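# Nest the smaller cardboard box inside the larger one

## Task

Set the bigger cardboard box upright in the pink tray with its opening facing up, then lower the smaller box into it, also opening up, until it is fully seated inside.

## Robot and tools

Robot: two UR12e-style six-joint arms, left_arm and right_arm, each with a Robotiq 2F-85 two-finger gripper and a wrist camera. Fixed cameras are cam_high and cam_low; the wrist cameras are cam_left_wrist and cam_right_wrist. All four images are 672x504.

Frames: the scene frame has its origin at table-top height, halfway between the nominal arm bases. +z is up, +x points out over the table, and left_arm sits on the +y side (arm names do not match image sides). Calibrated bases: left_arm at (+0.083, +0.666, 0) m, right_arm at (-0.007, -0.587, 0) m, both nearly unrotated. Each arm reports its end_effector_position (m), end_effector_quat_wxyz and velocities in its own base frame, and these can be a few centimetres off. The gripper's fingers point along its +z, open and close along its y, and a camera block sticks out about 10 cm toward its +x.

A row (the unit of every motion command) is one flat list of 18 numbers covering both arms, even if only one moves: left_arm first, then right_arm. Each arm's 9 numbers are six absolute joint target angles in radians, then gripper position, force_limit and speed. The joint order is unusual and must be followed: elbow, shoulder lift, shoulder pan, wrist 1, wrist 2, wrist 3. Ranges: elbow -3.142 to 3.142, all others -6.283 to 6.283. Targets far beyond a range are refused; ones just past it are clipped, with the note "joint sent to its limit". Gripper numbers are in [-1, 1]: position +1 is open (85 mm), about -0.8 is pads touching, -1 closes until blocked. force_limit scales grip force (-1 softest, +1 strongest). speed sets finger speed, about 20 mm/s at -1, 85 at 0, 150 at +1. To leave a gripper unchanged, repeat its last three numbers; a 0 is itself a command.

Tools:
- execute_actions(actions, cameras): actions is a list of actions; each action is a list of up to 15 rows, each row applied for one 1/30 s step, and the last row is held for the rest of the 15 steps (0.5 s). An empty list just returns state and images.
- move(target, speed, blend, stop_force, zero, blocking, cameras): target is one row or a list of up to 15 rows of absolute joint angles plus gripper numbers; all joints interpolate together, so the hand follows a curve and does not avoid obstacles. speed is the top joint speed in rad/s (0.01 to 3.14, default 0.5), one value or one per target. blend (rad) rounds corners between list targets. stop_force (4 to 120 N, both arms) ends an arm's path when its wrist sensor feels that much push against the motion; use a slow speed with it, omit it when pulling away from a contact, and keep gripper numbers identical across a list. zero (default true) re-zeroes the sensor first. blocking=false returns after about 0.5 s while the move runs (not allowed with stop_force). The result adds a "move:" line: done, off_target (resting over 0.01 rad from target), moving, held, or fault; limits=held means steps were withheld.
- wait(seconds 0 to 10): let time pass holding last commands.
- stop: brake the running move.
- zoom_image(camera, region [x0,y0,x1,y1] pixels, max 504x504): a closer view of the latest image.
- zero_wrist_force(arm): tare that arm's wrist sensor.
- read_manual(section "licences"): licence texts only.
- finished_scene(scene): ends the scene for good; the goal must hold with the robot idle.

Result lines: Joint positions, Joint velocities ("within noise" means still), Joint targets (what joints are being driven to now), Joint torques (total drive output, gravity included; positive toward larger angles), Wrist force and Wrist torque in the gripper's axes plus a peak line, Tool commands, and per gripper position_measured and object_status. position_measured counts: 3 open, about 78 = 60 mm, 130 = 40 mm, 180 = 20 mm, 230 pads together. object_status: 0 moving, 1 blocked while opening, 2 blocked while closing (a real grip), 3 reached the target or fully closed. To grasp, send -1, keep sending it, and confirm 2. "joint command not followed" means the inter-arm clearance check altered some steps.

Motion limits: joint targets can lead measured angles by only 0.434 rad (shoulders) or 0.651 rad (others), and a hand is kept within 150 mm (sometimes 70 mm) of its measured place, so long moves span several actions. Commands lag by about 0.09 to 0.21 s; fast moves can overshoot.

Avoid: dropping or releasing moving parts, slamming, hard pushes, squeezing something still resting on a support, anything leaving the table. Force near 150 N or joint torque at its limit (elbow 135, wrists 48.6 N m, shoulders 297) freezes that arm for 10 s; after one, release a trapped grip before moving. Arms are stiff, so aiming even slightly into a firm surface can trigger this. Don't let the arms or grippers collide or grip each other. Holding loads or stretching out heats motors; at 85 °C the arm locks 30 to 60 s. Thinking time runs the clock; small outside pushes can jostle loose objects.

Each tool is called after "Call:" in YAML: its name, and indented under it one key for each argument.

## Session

Call:
execute_actions:
  actions: []

Call:
zoom_image:
  camera: "cam_high"
  region: [360, 150, 600, 390]

Call:
zoom_image:
  camera: "cam_low"
  region: [360, 70, 620, 290]

Scene clock: 0.00 s.
left_arm: end_effector_position=(+0.5928, -0.5084, +0.1654) position_measured=3 object_status=3 end_effector_quat_wxyz=(-0.520, +0.663, -0.031, +0.537) | right_arm: end_effector_position=(+0.4764, +0.2810, +0.2088) position_measured=3 object_status=3 end_effector_quat_wxyz=(+0.062, +0.778, -0.581, +0.229)
Joint names: [elbow, shoulder lift, shoulder pan, wrist 1, wrist 2, wrist 3]
Joint positions: left_arm=[1.641 -0.865 -1.291 -0.502 -0.457 0.57] | right_arm=[-2.258 -1.441 4.233 -1.224 1.138 -0.721]
Joint velocities: within noise
Joint torques (N m): no reading
Wrist force (N): no reading
Wrist torque (N m): no reading
Wrist force, peak (N): no reading
Joint targets: left_arm=[1.641 -0.865 -1.291 -0.502 -0.457 0.570] | right_arm=[-2.258 -1.441 4.233 -1.224 1.138 -0.721]
Tool commands: left_gripper/position=+1.0 left_gripper/force_limit=+1.0 left_gripper/speed=+1.0 right_gripper/position=+1.0 right_gripper/force_limit=+1.0 right_gripper/speed=+1.0

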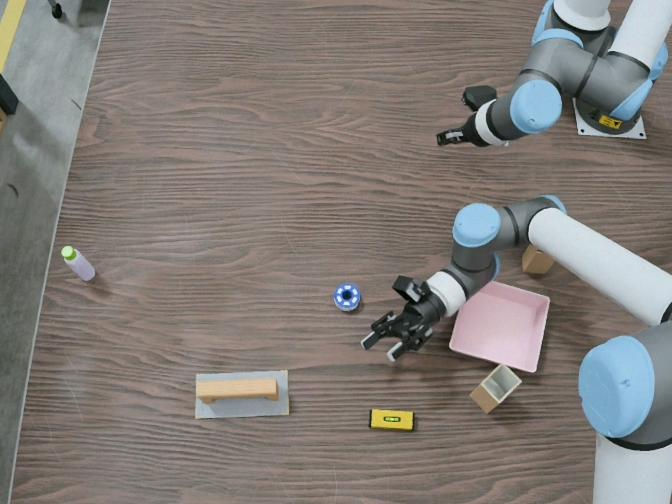

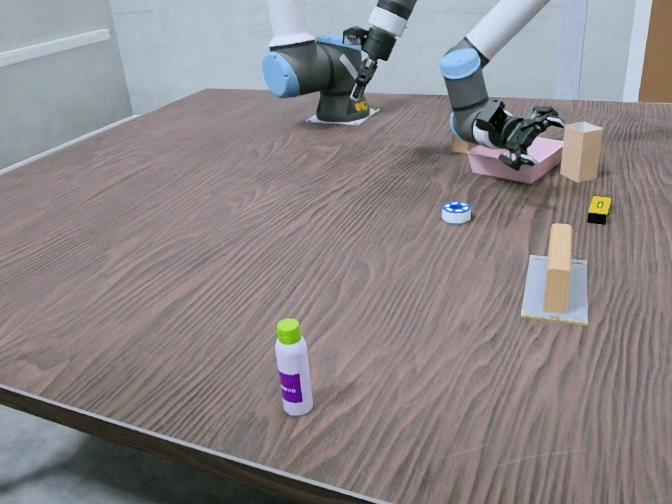

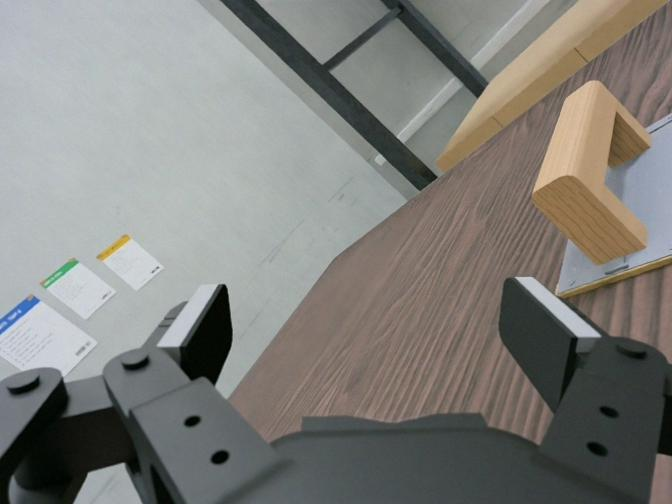

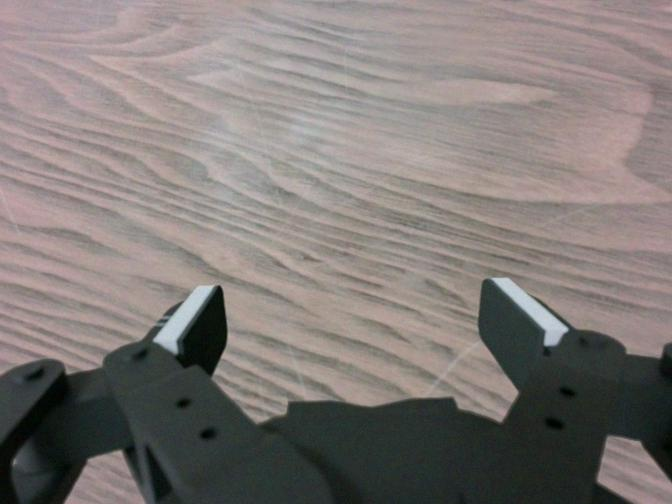

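Scaled by 2.100 from the camera's 672x504 image, which has a finer 960x720 frame.

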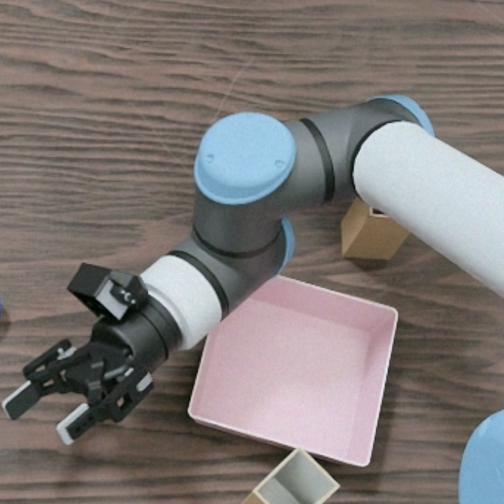

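Scaled by 1.938 from the camera's 672x504 image, which has a finer 960x720 frame.

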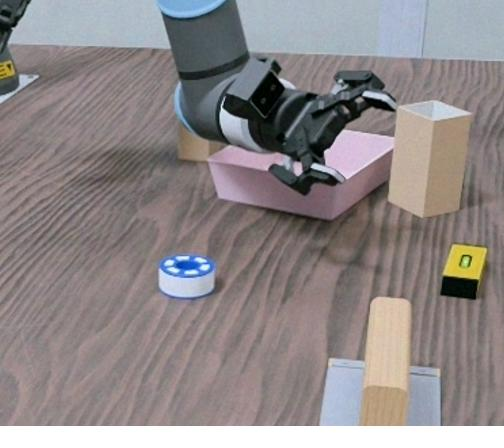

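Call:
move:
  target: [1.641, -1.1, 0.2, -0.502, -0.457, 0.57, 1, 1, 1, -1.6347, -1.6102, 4.5006, -1.4675, 1.5708, 0.1373, 1, -1, 0]
  speed: 0.8

Call:
zoom_image:
  camera: "cam_high"
  region: [430, 220, 600, 430]

Call:
zoom_image:
  camera: "cam_low"
  region: [430, 80, 630, 240]

Scene clock: 19.17 s.
left_arm: end_effector_position=(+0.5401, +0.5470, +0.3175) position_measured=3 object_status=3 end_effector_quat_wxyz=(+0.705, -0.483, -0.508, -0.110) | right_arm: end_effector_position=(+0.3200, +0.6600, +0.4499) position_measured=3 object_status=3 end_effector_quat_wxyz=(+0.000, -0.574, +0.819, +0.000)
Joint names: [elbow, shoulder lift, shoulder pan, wrist 1, wrist 2, wrist 3]
Joint positions: left_arm=[1.641 -1.1 0.2 -0.502 -0.457 0.57] | right_arm=[-1.635 -1.61 4.501 -1.468 1.571 0.137]
Joint velocities: within noise
Joint torques (N m): left_arm=[-32.52 -66.67 12.18 1.94 -3.58 2] | right_arm=[46.84 69.83 -15.86 7.5 -1.17 0.03]
Wrist force (N): left_arm=[-0.4 0.0 0.2] | right_arm=[0.7 -0.7 -0.3]
Wrist torque (N m): left_arm=[0.00 0.08 -0.03] | right_arm=[-0.01 -0.11 -0.14]
Wrist force, peak (N): left_arm=[0.5 -0.5 7.4] | right_arm=[1.7 1.4 2.6]
Joint targets: left_arm=[1.641 -1.100 0.200 -0.502 -0.457 0.570] | right_arm=[-1.635 -1.610 4.501 -1.467 1.571 0.137]
move: done

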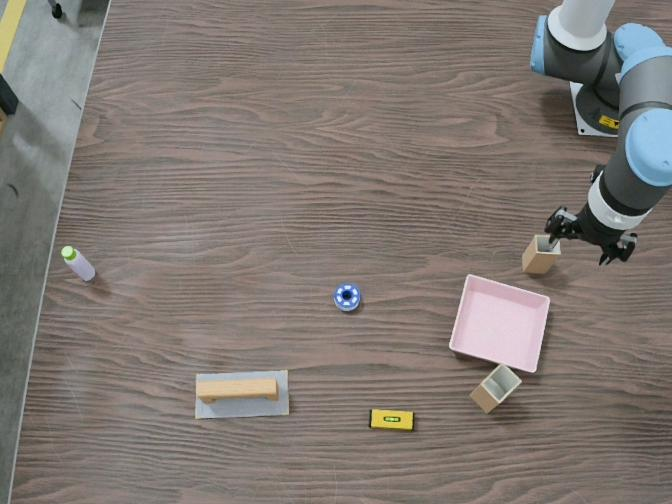

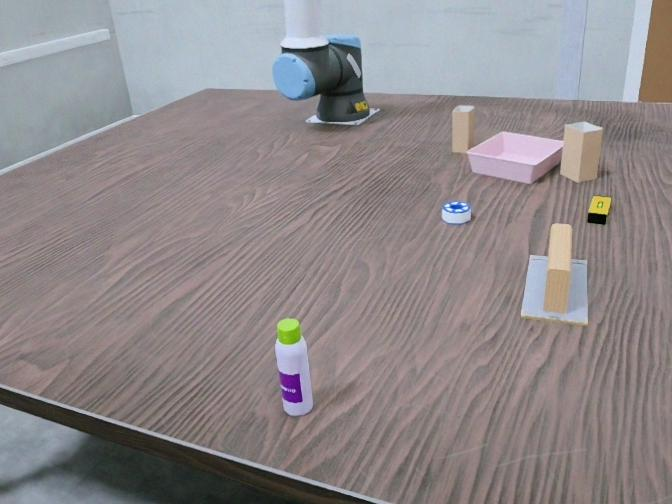

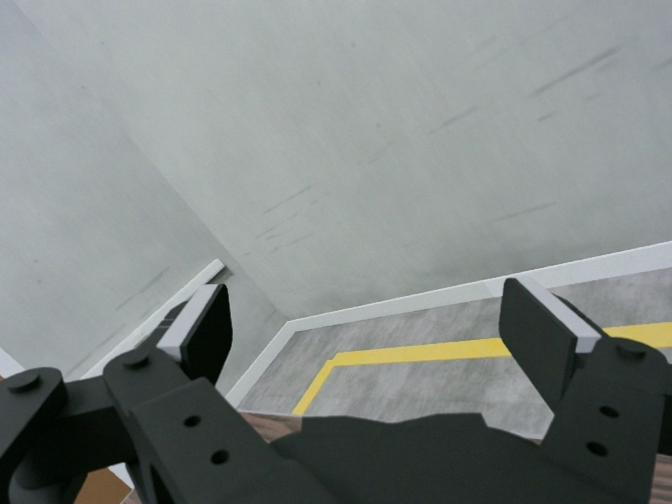

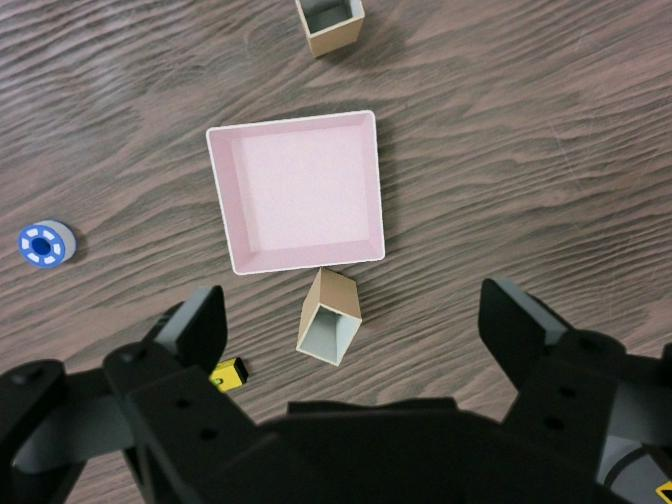

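Scaled by 2.400 from the camera's 672x504 image, which has a finer 960x720 frame.

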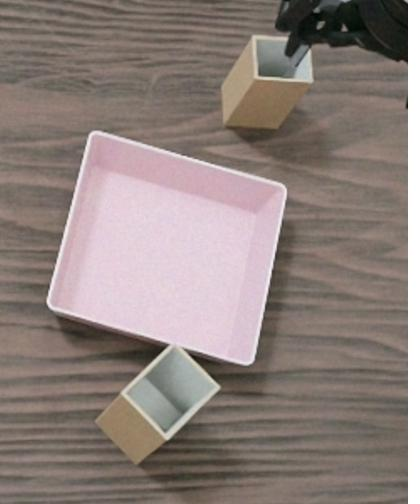

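Scaled by 2.520 from the camera's 672x504 image, which has a finer 960x720 frame.

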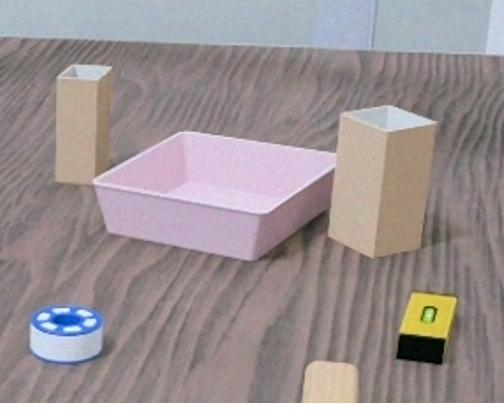

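Call:
zoom_image:
  camera: "cam_right_wrist"
  region: [280, 250, 380, 380]

Call:
zoom_image:
  camera: "cam_right_wrist"
  region: [280, 0, 380, 70]

Call:
zoom_image:
  camera: "cam_right_wrist"
  region: [190, 90, 400, 290]

Scaled by 3.877 from the camera's 672x504 image, which has a finer 960x720 frame.

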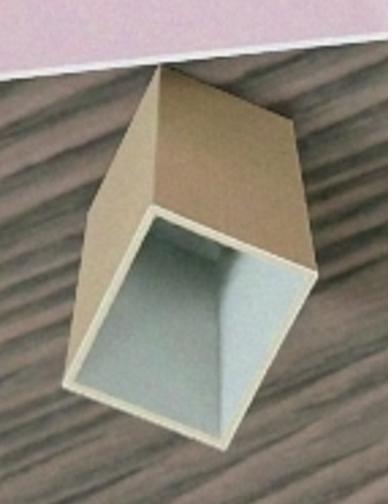

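Scaled by 5.040 from the camera's 672x504 image, which has a finer 960x720 frame.

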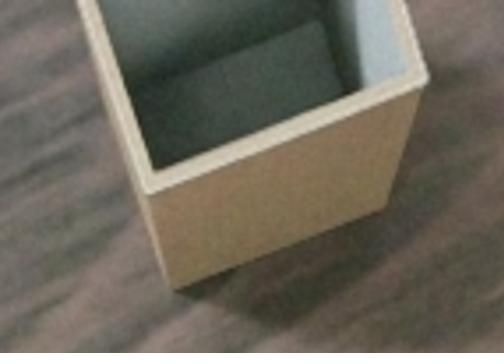

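Scaled by 2.400 from the camera's 672x504 image, which has a finer 960x720 frame.

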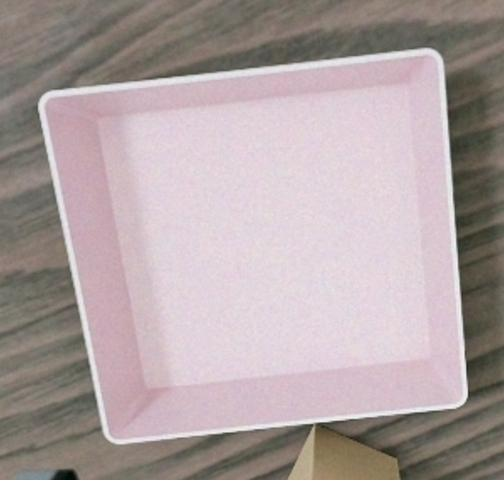

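Call:
move:
  target: [1.641, -1.1, 0.2, -0.502, -0.457, 0.57, 1, 1, 1, -1.5569, -2.0042, 4.4575, -1.1512, 1.5708, 0.5340, 1, -1, 0]
  speed: 0.5
  cameras: ["cam_high", "cam_right_wrist"]

Call:
zoom_image:
  camera: "cam_right_wrist"
  region: [230, 140, 450, 340]

Scene clock: 46.03 s.
left_arm: end_effector_position=(+0.5400, +0.5471, +0.3175) position_measured=3 object_status=3 end_effector_quat_wxyz=(+0.705, -0.483, -0.508, -0.110) | right_arm: end_effector_position=(+0.3954, +0.8262, +0.2203) position_measured=3 object_status=3 end_effector_quat_wxyz=(+0.000, -0.381, +0.925, +0.000)
Joint names: [elbow, shoulder lift, shoulder pan, wrist 1, wrist 2, wrist 3]
Joint positions: left_arm=[1.641 -1.1 0.2 -0.502 -0.457 0.57] | right_arm=[-1.557 -2.004 4.457 -1.151 1.571 0.534]
Joint velocities: within noise
Joint torques (N m): left_arm=[-52.87 -63.54 10.65 -0.04 0.39 1.73] | right_arm=[36.47 69.37 14.2 5.21 1.36 1.59]
Wrist force (N): left_arm=[-0.5 0.0 0.2] | right_arm=[0.8 -0.6 0.6]
Wrist torque (N m): left_arm=[0.01 0.10 -0.03] | right_arm=[-0.04 -0.11 -0.13]
Wrist force, peak (N): left_arm=[-0.6 -0.2 -0.3] | right_arm=[-2.3 0.3 6.4]
Joint targets: left_arm=[1.641 -1.100 0.200 -0.502 -0.457 0.570] | right_arm=[-1.557 -2.004 4.457 -1.151 1.571 0.534]
move: done
Images, in order (width x height): cam_high 672x504, cam_right_wrist 672x504.

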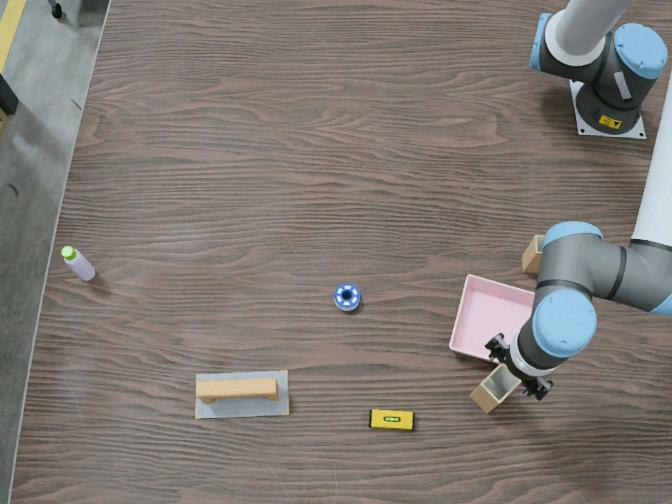

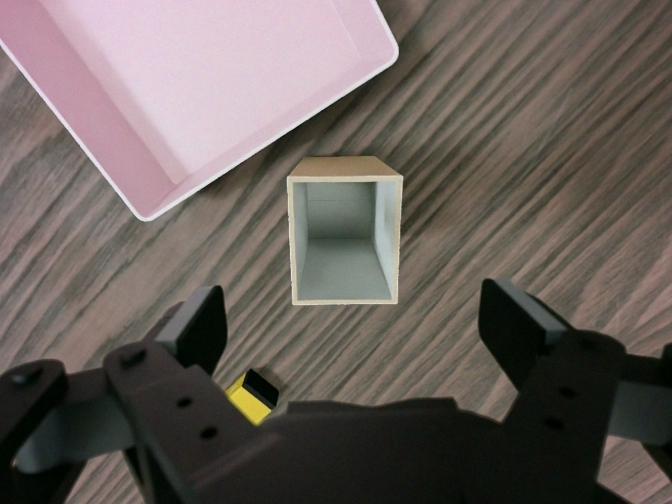

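Scaled by 2.291 from the camera's 672x504 image, which has a finer 960x720 frame.

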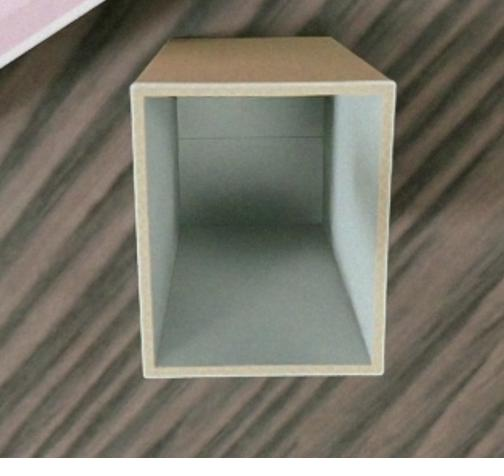

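Call:
move:
  target:
    - [1.641, -1.1, 0.2, -0.502, -0.457, 0.57, 1, 1, 1, -1.6034, -2.0443, 4.4575, -1.0647, 1.5708, 0.5471, 1, -1, 0]
    - [1.641, -1.1, 0.2, -0.502, -0.457, 0.57, 1, 1, 1, -1.6363, -2.0839, 4.4575, -0.9923, 1.5708, 0.5471, 1, -1, 0]
    - [1.641, -1.1, 0.2, -0.502, -0.457, 0.57, 1, 1, 1, -1.6363, -2.0839, 4.4575, -0.9923, 1.5708, 0.5471, -1, -1, -1]
  speed: [0.15, 0.1, 0.1]
  blend: [0.02, 0, 0]
  cameras: ["cam_low", "cam_right_wrist"]

Call:
zoom_image:
  camera: "cam_right_wrist"
  region: [220, 150, 500, 420]

Scene clock: 56.13 s.
left_arm: end_effector_position=(+0.5401, +0.5471, +0.3175) position_measured=3 object_status=3 end_effector_quat_wxyz=(+0.705, -0.483, -0.508, -0.110) | right_arm: end_effector_position=(+0.3952, +0.8262, +0.1180) position_measured=89 object_status=0 end_effector_quat_wxyz=(+0.000, -0.375, +0.927, +0.000)
Joint names: [elbow, shoulder lift, shoulder pan, wrist 1, wrist 2, wrist 3]
Joint positions: left_arm=[1.641 -1.1 0.2 -0.502 -0.457 0.57] | right_arm=[-1.636 -2.084 4.458 -0.992 1.571 0.547]
Joint velocities: within noise
Joint torques (N m): left_arm=[-50.44 -63.68 8.62 -0.19 1.78 1.64] | right_arm=[45.61 96.27 10.7 2.63 1.25 -2.53]
Wrist force (N): left_arm=[-0.1 -0.1 0.0] | right_arm=[0.4 -0.4 -2.2]
Wrist torque (N m): left_arm=[0.01 0.03 -0.03] | right_arm=[0.00 -0.11 -0.07]
Wrist force, peak (N): left_arm=[-0.6 -0.6 0.0] | right_arm=[0.0 -0.3 -3.1]
Joint targets: left_arm=[1.641 -1.100 0.200 -0.502 -0.457 0.570] | right_arm=[-1.636 -2.084 4.457 -0.992 1.571 0.547]
move: done
Images, in order (width x height): cam_low 672x504, cam_right_wrist 672x504.

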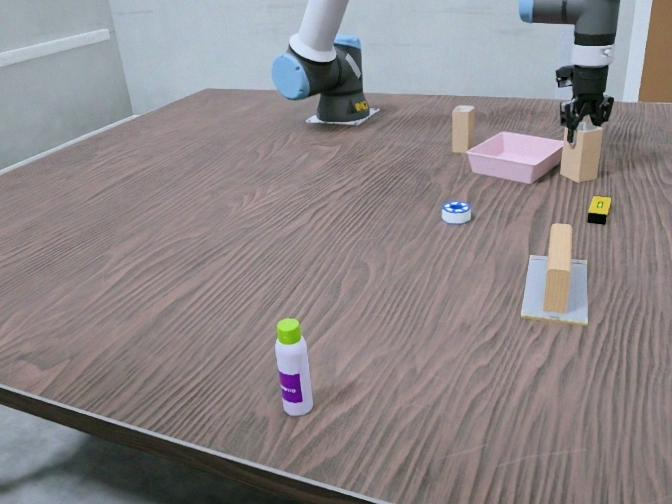

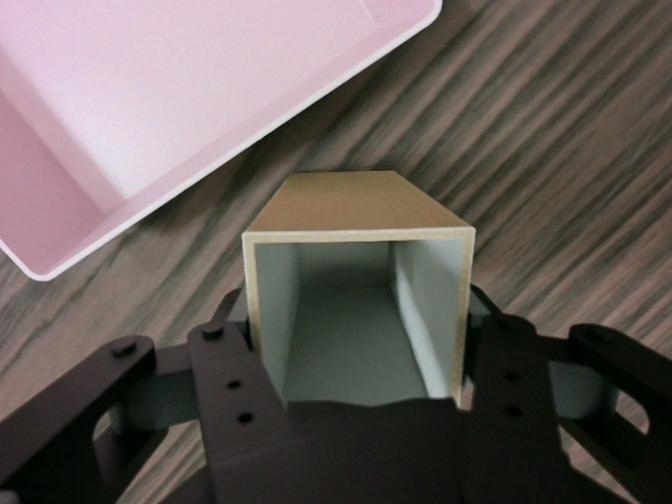

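Scaled by 1.800 from the camera's 672x504 image, which has a finer 960x720 frame.

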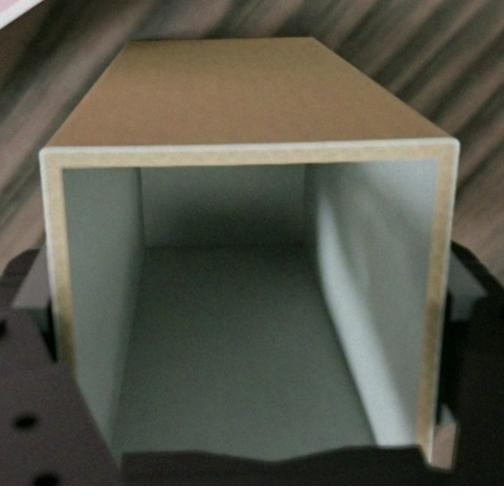

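Call:
move:
  target:
    - [1.641, -1.1, 0.2, -0.502, -0.457, 0.57, 1, 1, 1, -1.6034, -2.0443, 4.4575, -1.0647, 1.5708, 0.5471, -1, -1, -1]
    - [1.641, -1.1, 0.2, -0.502, -0.457, 0.57, 1, 1, 1, -1.5569, -2.0042, 4.4575, -1.1512, 1.5708, 0.5471, -1, -1, -1]
    - [1.641, -1.1, 0.2, -0.502, -0.457, 0.57, 1, 1, 1, -1.8652, -1.7804, 4.4309, -1.0668, 1.5708, 0.5205, -1, -1, -1]
  speed: [0.08, 0.2, 0.25]
  blend: [0.02, 0.03, 0]
  cameras: ["cam_high", "cam_low", "cam_right_wrist"]

Scene clock: 72.40 s.
left_arm: end_effector_position=(+0.5401, +0.5471, +0.3175) position_measured=3 object_status=3 end_effector_quat_wxyz=(+0.705, -0.483, -0.508, -0.110) | right_arm: end_effector_position=(+0.3751, +0.6700, +0.2201) position_measured=89 object_status=2 end_effector_quat_wxyz=(+0.000, -0.375, +0.927, +0.000)
Joint names: [elbow, shoulder lift, shoulder pan, wrist 1, wrist 2, wrist 3]
Joint positions: left_arm=[1.641 -1.1 0.2 -0.502 -0.457 0.57] | right_arm=[-1.865 -1.78 4.431 -1.067 1.571 0.52]
Joint velocities: within noise
Joint torques (N m): left_arm=[-47.95 -65.11 4.95 -0.18 1.82 1.05] | right_arm=[43.31 59.05 10.26 1.98 0.89 1.82]
Wrist force (N): left_arm=[-0.2 -0.3 0.0] | right_arm=[0.5 -0.2 0.5]
Wrist torque (N m): left_arm=[-0.03 0.05 -0.03] | right_arm=[0.04 -0.05 -0.07]
Wrist force, peak (N): left_arm=[-0.8 -0.2 -0.1] | right_arm=[0.2 -1.1 -3.4]
Joint targets: left_arm=[1.641 -1.100 0.200 -0.502 -0.457 0.570] | right_arm=[-1.865 -1.780 4.431 -1.067 1.571 0.520]
move: done
Images, in order (width x height): cam_high 672x504, cam_low 672x504, cam_right_wrist 672x504.

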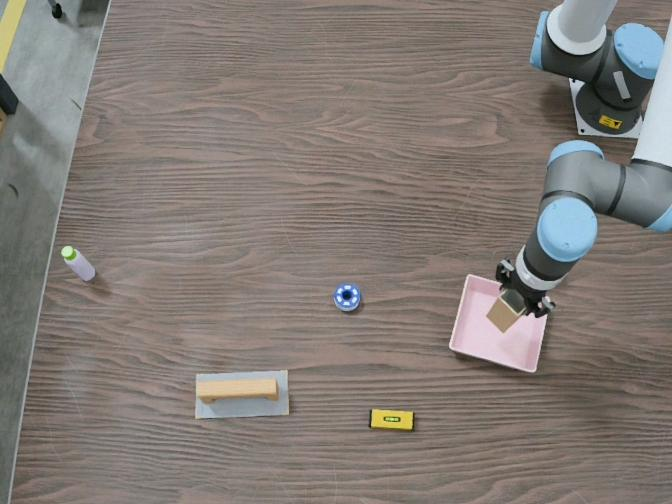

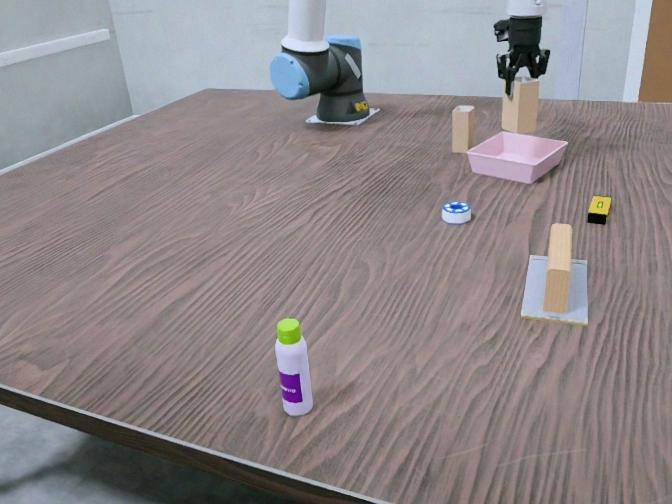

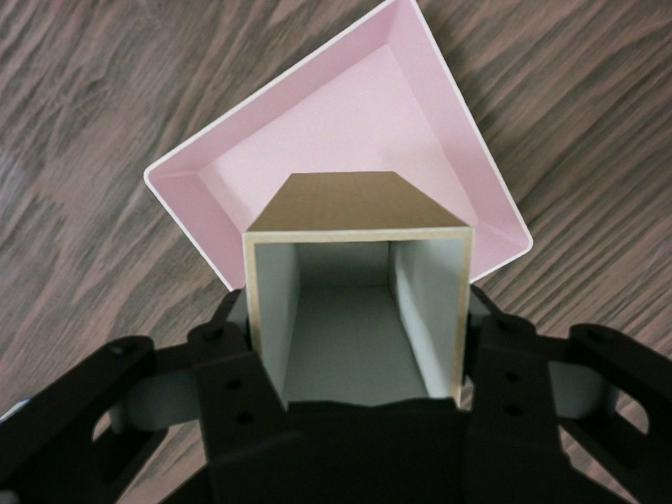

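Call:
move:
  target:
    - [1.641, -1.1, 0.2, -0.502, -0.457, 0.57, 1, 1, 1, -1.9261, -1.8451, 4.4309, -0.9412, 1.5708, 0.5205, -1, -1, -1]
    - [1.641, -1.1, 0.2, -0.502, -0.457, 0.57, 1, 1, 1, -1.9395, -1.8641, 4.4309, -0.9089, 1.5708, 0.5205, -1, -1, -1]
  speed: [0.15, 0.05]
  blend: [0.01, 0]
  cameras: ["cam_low", "cam_right_wrist"]

Call:
move:
  target: [1.641, -1.1, 0.2, -0.502, -0.457, 0.57, 1, 1, 1, -1.9546, -1.8884, 4.4309, -0.8694, 1.5708, 0.5205, -1, -1, -1]
  speed: 0.01
  stop_force: 4
  cameras: ["cam_low", "cam_right_wrist"]

Call:
zoom_image:
  camera: "cam_right_wrist"
  region: [220, 150, 500, 420]

Call:
zoom_image:
  camera: "cam_low"
  region: [440, 40, 600, 200]

Scene clock: 78.37 s.
left_arm: end_effector_position=(+0.5401, +0.5471, +0.3175) position_measured=3 object_status=3 end_effector_quat_wxyz=(+0.705, -0.483, -0.508, -0.110) | right_arm: end_effector_position=(+0.3750, +0.6699, +0.1317) position_measured=89 object_status=2 end_effector_quat_wxyz=(+0.000, -0.375, +0.927, +0.000)
Joint names: [elbow, shoulder lift, shoulder pan, wrist 1, wrist 2, wrist 3]
Joint positions: left_arm=[1.641 -1.1 0.2 -0.502 -0.457 0.57] | right_arm=[-1.94 -1.864 4.431 -0.909 1.571 0.521]
Joint velocities: within noise
Joint torques (N m): left_arm=[-46.59 -66.89 2.07 -0.22 1.77 0.68] | right_arm=[44.4 81.64 11.63 2.16 0.78 2.12]
Wrist force (N): left_arm=[-0.1 -0.1 -0.2] | right_arm=[0.4 -0.4 0.9]
Wrist torque (N m): left_arm=[-0.01 0.02 -0.03] | right_arm=[-0.01 -0.01 -0.09]
Wrist force, peak (N): left_arm=[-0.7 -0.2 -0.2] | right_arm=[0.5 -0.6 1.4]
Joint targets: left_arm=[1.641 -1.100 0.200 -0.502 -0.457 0.570] | right_arm=[-1.940 -1.864 4.431 -0.909 1.571 0.520]
move: done
Images, in order (width x height): cam_low 672x504, cam_right_wrist 672x504.

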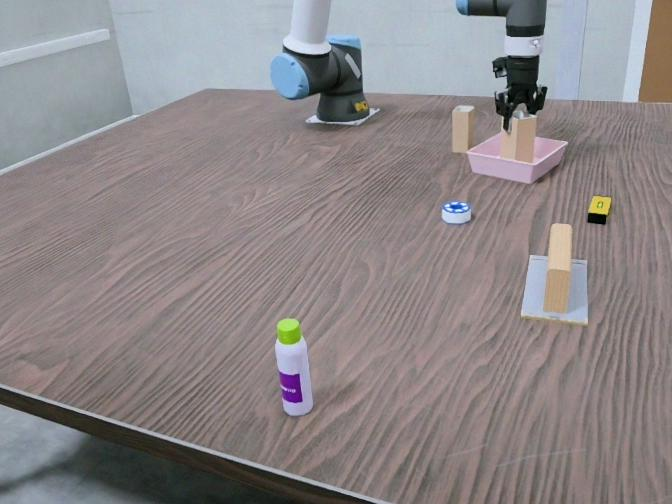

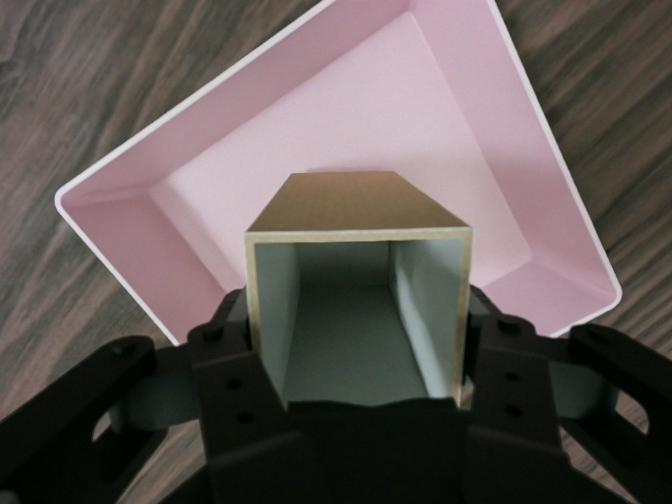

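Scene clock: 81.70 s.
left_arm: end_effector_position=(+0.5401, +0.5471, +0.3175) position_measured=3 object_status=3 end_effector_quat_wxyz=(+0.705, -0.483, -0.508, -0.110) | right_arm: end_effector_position=(+0.3750, +0.6701, +0.1202) position_measured=89 object_status=2 end_effector_quat_wxyz=(+0.000, -0.375, +0.927, +0.000)
Joint names: [elbow, shoulder lift, shoulder pan, wrist 1, wrist 2, wrist 3]
Joint positions: left_arm=[1.641 -1.1 0.2 -0.502 -0.457 0.57] | right_arm=[-1.948 -1.877 4.431 -0.888 1.571 0.521]
Joint velocities: within noise
Joint torques (N m): left_arm=[-45.59 -66.33 0.91 -0.01 2.07 0.28] | right_arm=[45.57 82.65 11.63 2.2 0.73 2.08]
Wrist force (N): left_arm=[-0.5 -0.1 0.0] | right_arm=[0.5 -0.3 -0.2]
Wrist torque (N m): left_arm=[-0.01 0.10 -0.02] | right_arm=[-0.08 -0.03 -0.09]
Wrist force, peak (N): left_arm=[-0.5 -0.6 -0.1] | right_arm=[2.3 -2.3 -10.8]
Joint targets: left_arm=[1.641 -1.100 0.200 -0.502 -0.457 0.570] | right_arm=[-1.948 -1.877 4.431 -0.888 1.571 0.521]
move: contact (right_arm); right_arm: the wrist 1 is farthest, 0.018 rad from its target
Images, in order (width x height): cam_low 672x504, cam_right_wrist 672x504.

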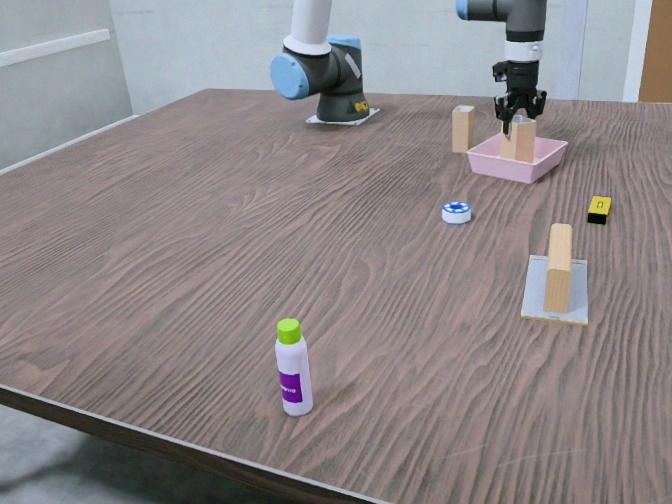

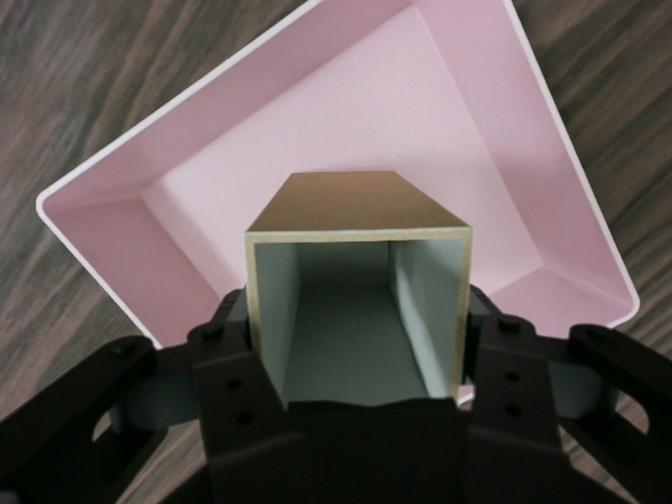

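Scaled by 1.800 from the camera's 672x504 image, which has a finer 960x720 frame.

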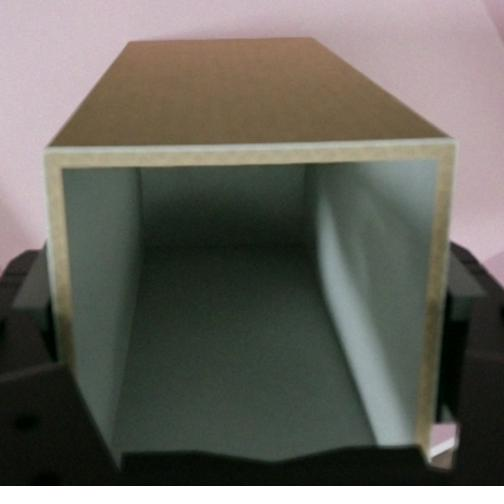

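Scaled by 3.150 from the camera's 672x504 image, which has a finer 960x720 frame.

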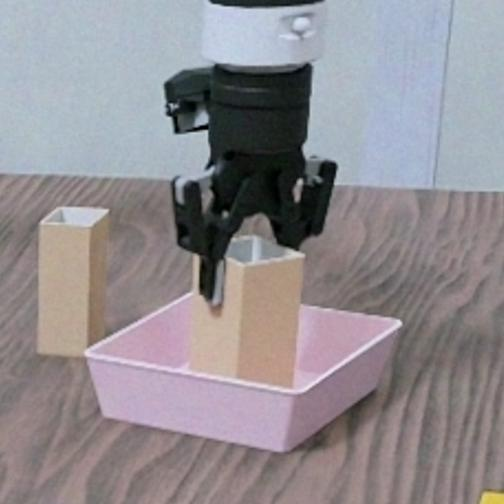

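Call:
move:
  target:
    - [1.641, -1.1, 0.2, -0.502, -0.457, 0.57, 1, 1, 1, -1.948, -1.877, 4.431, -0.888, 1.571, 0.5205, 1, -1, -1]
    - [1.641, -1.1, 0.2, -0.502, -0.457, 0.57, 1, 1, 1, -1.9261, -1.8451, 4.4309, -0.9412, 1.5708, 0.5205, 1, -1, -1]
    - [1.641, -1.1, 0.2, -0.502, -0.457, 0.57, 1, 1, 1, -1.8652, -1.7804, 4.4309, -1.0668, 1.5708, 0.5205, 1, -1, -1]
    - [1.641, -1.1, 0.2, -0.502, -0.457, 0.57, 1, 1, 1, -2.2201, -1.4423, 4.5314, -1.0500, 1.5708, 1.4003, 1, -1, -1]
    - [1.641, -1.1, 0.2, -0.502, -0.457, 0.57, 1, 1, 1, -2.2201, -1.4423, 4.5314, -1.0500, 1.5708, 1.4003, -0.78, -1, 0]
  speed: [0.1, 0.06, 0.2, 0.4, 0.2]
  blend: [0, 0.01, 0.05, 0, 0]
  cameras: ["cam_high", "cam_low", "cam_right_wrist"]

Call:
zoom_image:
  camera: "cam_right_wrist"
  region: [230, 140, 450, 340]

Call:
zoom_image:
  camera: "cam_high"
  region: [430, 200, 600, 400]

Scene clock: 98.60 s.
left_arm: end_effector_position=(+0.5401, +0.5471, +0.3175) position_measured=3 object_status=3 end_effector_quat_wxyz=(+0.705, -0.483, -0.508, -0.110) | right_arm: end_effector_position=(+0.2680, +0.4970, +0.2200) position_measured=227 object_status=0 end_effector_quat_wxyz=(+0.000, +0.005, +1.000, +0.000)
Joint names: [elbow, shoulder lift, shoulder pan, wrist 1, wrist 2, wrist 3]
Joint positions: left_arm=[1.641 -1.1 0.2 -0.502 -0.457 0.57] | right_arm=[-2.22 -1.442 4.531 -1.05 1.571 1.4]
Joint velocities: within noise
Joint torques (N m): left_arm=[-41.81 -68.17 -3.07 -0.04 1.91 -0.42] | right_arm=[49.16 19.85 -14.6 2.76 0.65 2.27]
Wrist force (N): left_arm=[0.0 0.1 0.0] | right_arm=[0.3 -0.4 0.2]
Wrist torque (N m): left_arm=[0.03 0.01 -0.03] | right_arm=[0.01 0.01 -0.15]
Wrist force, peak (N): left_arm=[-0.4 -0.7 0.0] | right_arm=[1.0 -1.8 0.3]
Joint targets: left_arm=[1.641 -1.100 0.200 -0.502 -0.457 0.570] | right_arm=[-2.220 -1.442 4.531 -1.050 1.571 1.400]
move: done
Images, in order (width x height): cam_high 672x504, cam_low 672x504, cam_right_wrist 672x504.

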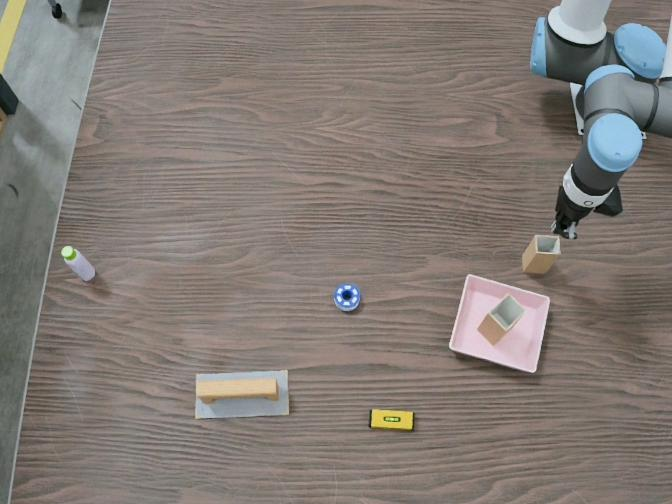

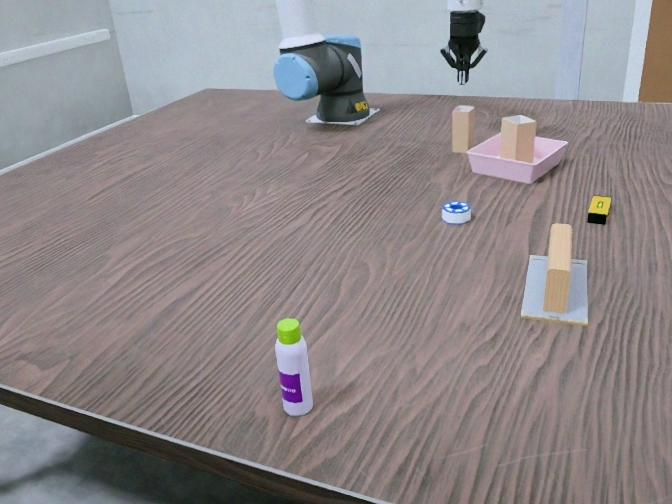

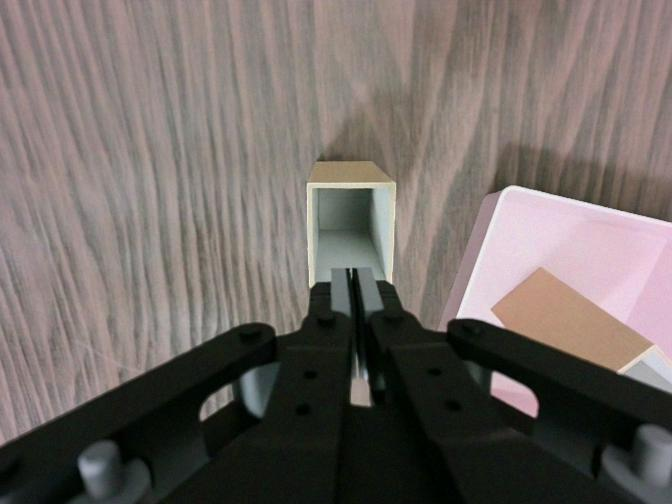

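Scaled by 2.291 from the camera's 672x504 image, which has a finer 960x720 frame.

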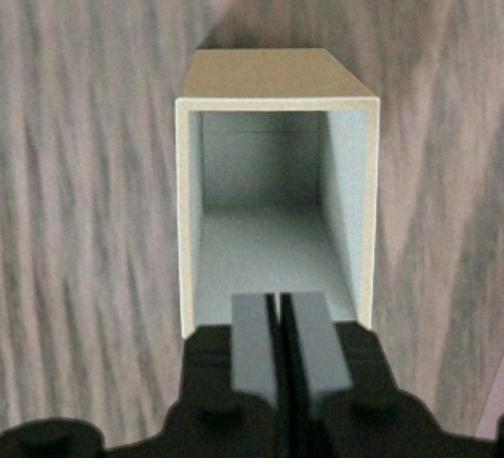

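Scaled by 2.520 from the camera's 672x504 image, which has a finer 960x720 frame.

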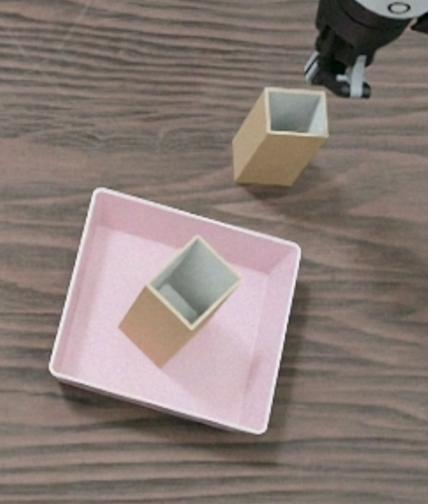

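Call:
move:
  target:
    - [1.641, -1.1, 0.2, -0.502, -0.457, 0.57, 1, 1, 1, -2.2845, -1.5246, 4.5326, -0.9033, 1.5708, 1.4163, -0.78, -1, 0]
    - [1.641, -1.1, 0.2, -0.502, -0.457, 0.57, 1, 1, 1, -2.3168, -1.5745, 4.5326, -0.8211, 1.5708, 1.4163, -0.78, -1, 0]
    - [1.641, -1.1, 0.2, -0.502, -0.457, 0.57, 1, 1, 1, -2.3168, -1.5745, 4.5326, -0.8211, 1.5708, 1.4163, -0.3, -1, -1]
  speed: [0.2, 0.08, 0.1]
  blend: [0.01, 0, 0]
  cameras: ["cam_low", "cam_right_wrist"]

Call:
zoom_image:
  camera: "cam_right_wrist"
  region: [230, 170, 490, 400]

Scene clock: 111.00 s.
left_arm: end_effector_position=(+0.5401, +0.5471, +0.3175) position_measured=3 object_status=3 end_effector_quat_wxyz=(+0.705, -0.483, -0.508, -0.110) | right_arm: end_effector_position=(+0.2680, +0.5006, +0.1200) position_measured=199 object_status=0 end_effector_quat_wxyz=(+0.000, +0.013, +1.000, +0.000)
Joint names: [elbow, shoulder lift, shoulder pan, wrist 1, wrist 2, wrist 3]
Joint positions: left_arm=[1.641 -1.1 0.2 -0.502 -0.457 0.57] | right_arm=[-2.317 -1.575 4.533 -0.821 1.571 1.416]
Joint velocities: within noise
Joint torques (N m): left_arm=[-39.96 -69.19 -5.23 -0.07 1.8 -0.34] | right_arm=[43.76 54.49 4.43 2.37 0.41 -2.91]
Wrist force (N): left_arm=[-0.2 -0.1 -0.2] | right_arm=[0.2 -0.3 0.1]
Wrist torque (N m): left_arm=[-0.01 0.05 -0.03] | right_arm=[0.03 0.03 -0.10]
Wrist force, peak (N): left_arm=[-0.4 -0.4 -0.6] | right_arm=[0.2 -0.4 -2.2]
Joint targets: left_arm=[1.641 -1.100 0.200 -0.502 -0.457 0.570] | right_arm=[-2.317 -1.575 4.533 -0.821 1.571 1.416]
move: done
Images, in order (width x height): cam_low 672x504, cam_right_wrist 672x504.

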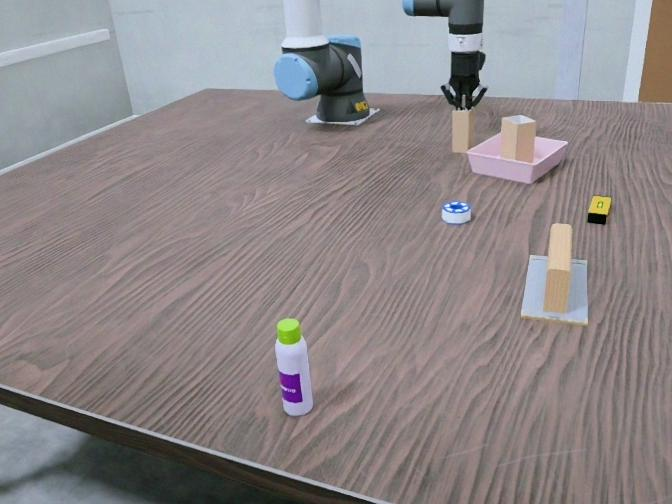

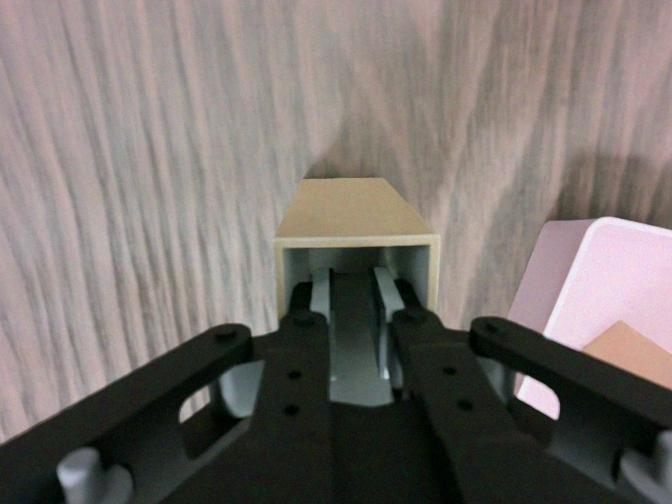

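Scaled by 1.938 from the camera's 672x504 image, which has a finer 960x720 frame.

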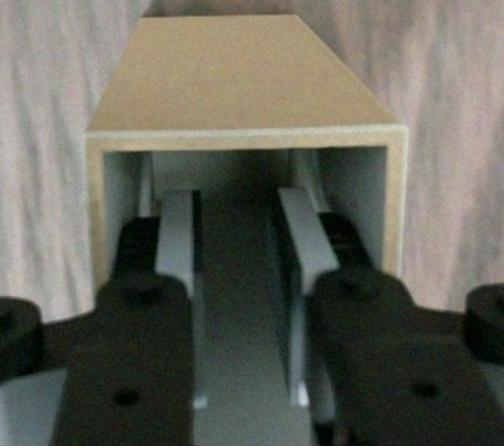

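Call:
move:
  target:
    - [1.641, -1.1, 0.2, -0.502, -0.457, 0.57, 1, 1, 1, -2.2845, -1.5246, 4.5326, -0.9033, 1.5708, 1.4163, -0.3, -1, -1]
    - [1.641, -1.1, 0.2, -0.502, -0.457, 0.57, 1, 1, 1, -2.1283, -1.3882, 4.5326, -1.1959, 1.5708, 1.4163, -0.3, -1, -1]
    - [1.641, -1.1, 0.2, -0.502, -0.457, 0.57, 1, 1, 1, -1.7912, -1.7299, 4.4309, -1.1913, 1.5708, 0.5205, -0.3, -1, -1]
  speed: [0.06, 0.2, 0.3]
  blend: [0.01, 0.05, 0]
  cameras: ["cam_high", "cam_low", "cam_right_wrist"]

Call:
zoom_image:
  camera: "cam_right_wrist"
  region: [230, 130, 490, 360]

Call:
zoom_image:
  camera: "cam_low"
  region: [440, 30, 600, 200]

Scene clock: 124.63 s.
left_arm: end_effector_position=(+0.5401, +0.5471, +0.3175) position_measured=3 object_status=3 end_effector_quat_wxyz=(+0.705, -0.483, -0.508, -0.110) | right_arm: end_effector_position=(+0.3751, +0.6700, +0.2900) position_measured=199 object_status=1 end_effector_quat_wxyz=(+0.000, -0.375, +0.927, +0.000)
Joint names: [elbow, shoulder lift, shoulder pan, wrist 1, wrist 2, wrist 3]
Joint positions: left_arm=[1.641 -1.1 0.2 -0.502 -0.457 0.57] | right_arm=[-1.791 -1.73 4.431 -1.191 1.571 0.521]
Joint velocities: within noise
Joint torques (N m): left_arm=[-36.49 -71.85 -4.23 -0.02 1.89 -0.53] | right_arm=[36.83 74.36 14.29 6.61 -0.17 -0.38]
Wrist force (N): left_arm=[-0.1 0.0 0.0] | right_arm=[0.0 -0.5 1.0]
Wrist torque (N m): left_arm=[0.01 0.02 -0.03] | right_arm=[-0.02 0.02 -0.12]
Wrist force, peak (N): left_arm=[-0.6 -0.5 -0.1] | right_arm=[1.4 0.2 0.9]
Joint targets: left_arm=[1.641 -1.100 0.200 -0.502 -0.457 0.570] | right_arm=[-1.791 -1.730 4.431 -1.191 1.571 0.520]
move: done
Images, in order (width x height): cam_high 672x504, cam_low 672x504, cam_right_wrist 672x504.

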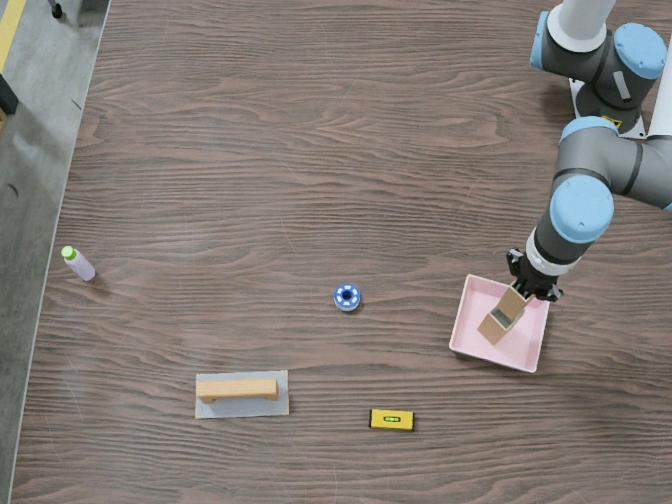

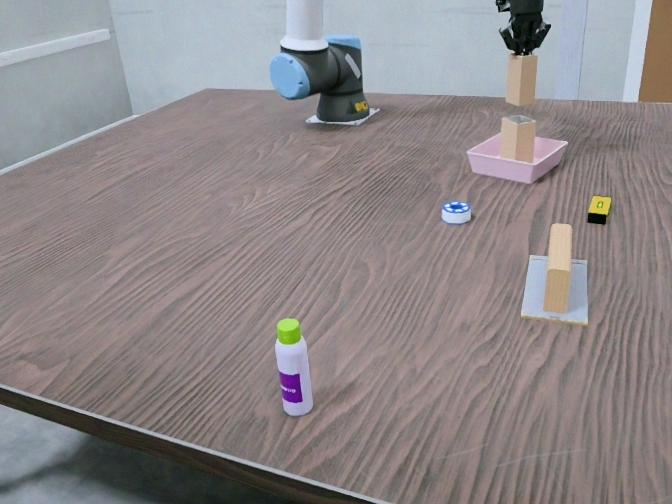

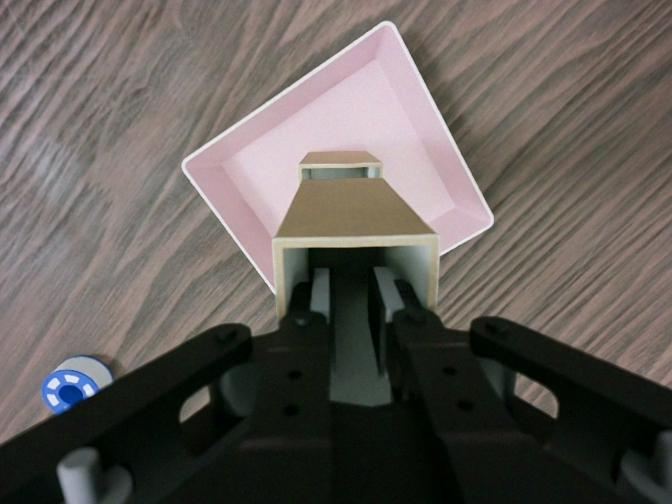

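Scaled by 1.938 from the camera's 672x504 image, which has a finer 960x720 frame.

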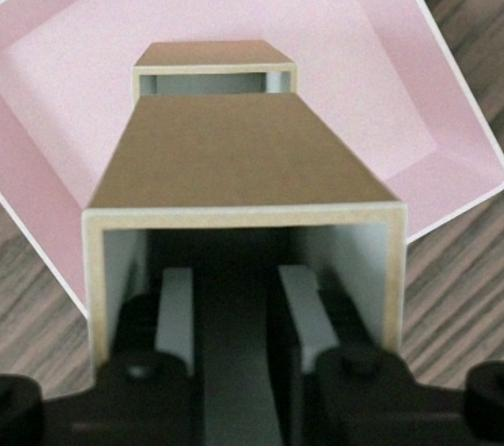

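Scaled by 2.965 from the camera's 672x504 image, which has a finer 960x720 frame.

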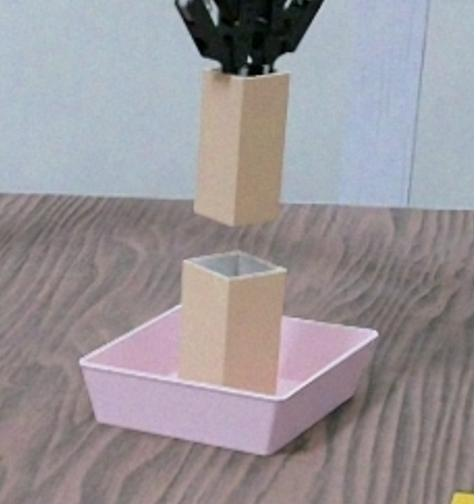

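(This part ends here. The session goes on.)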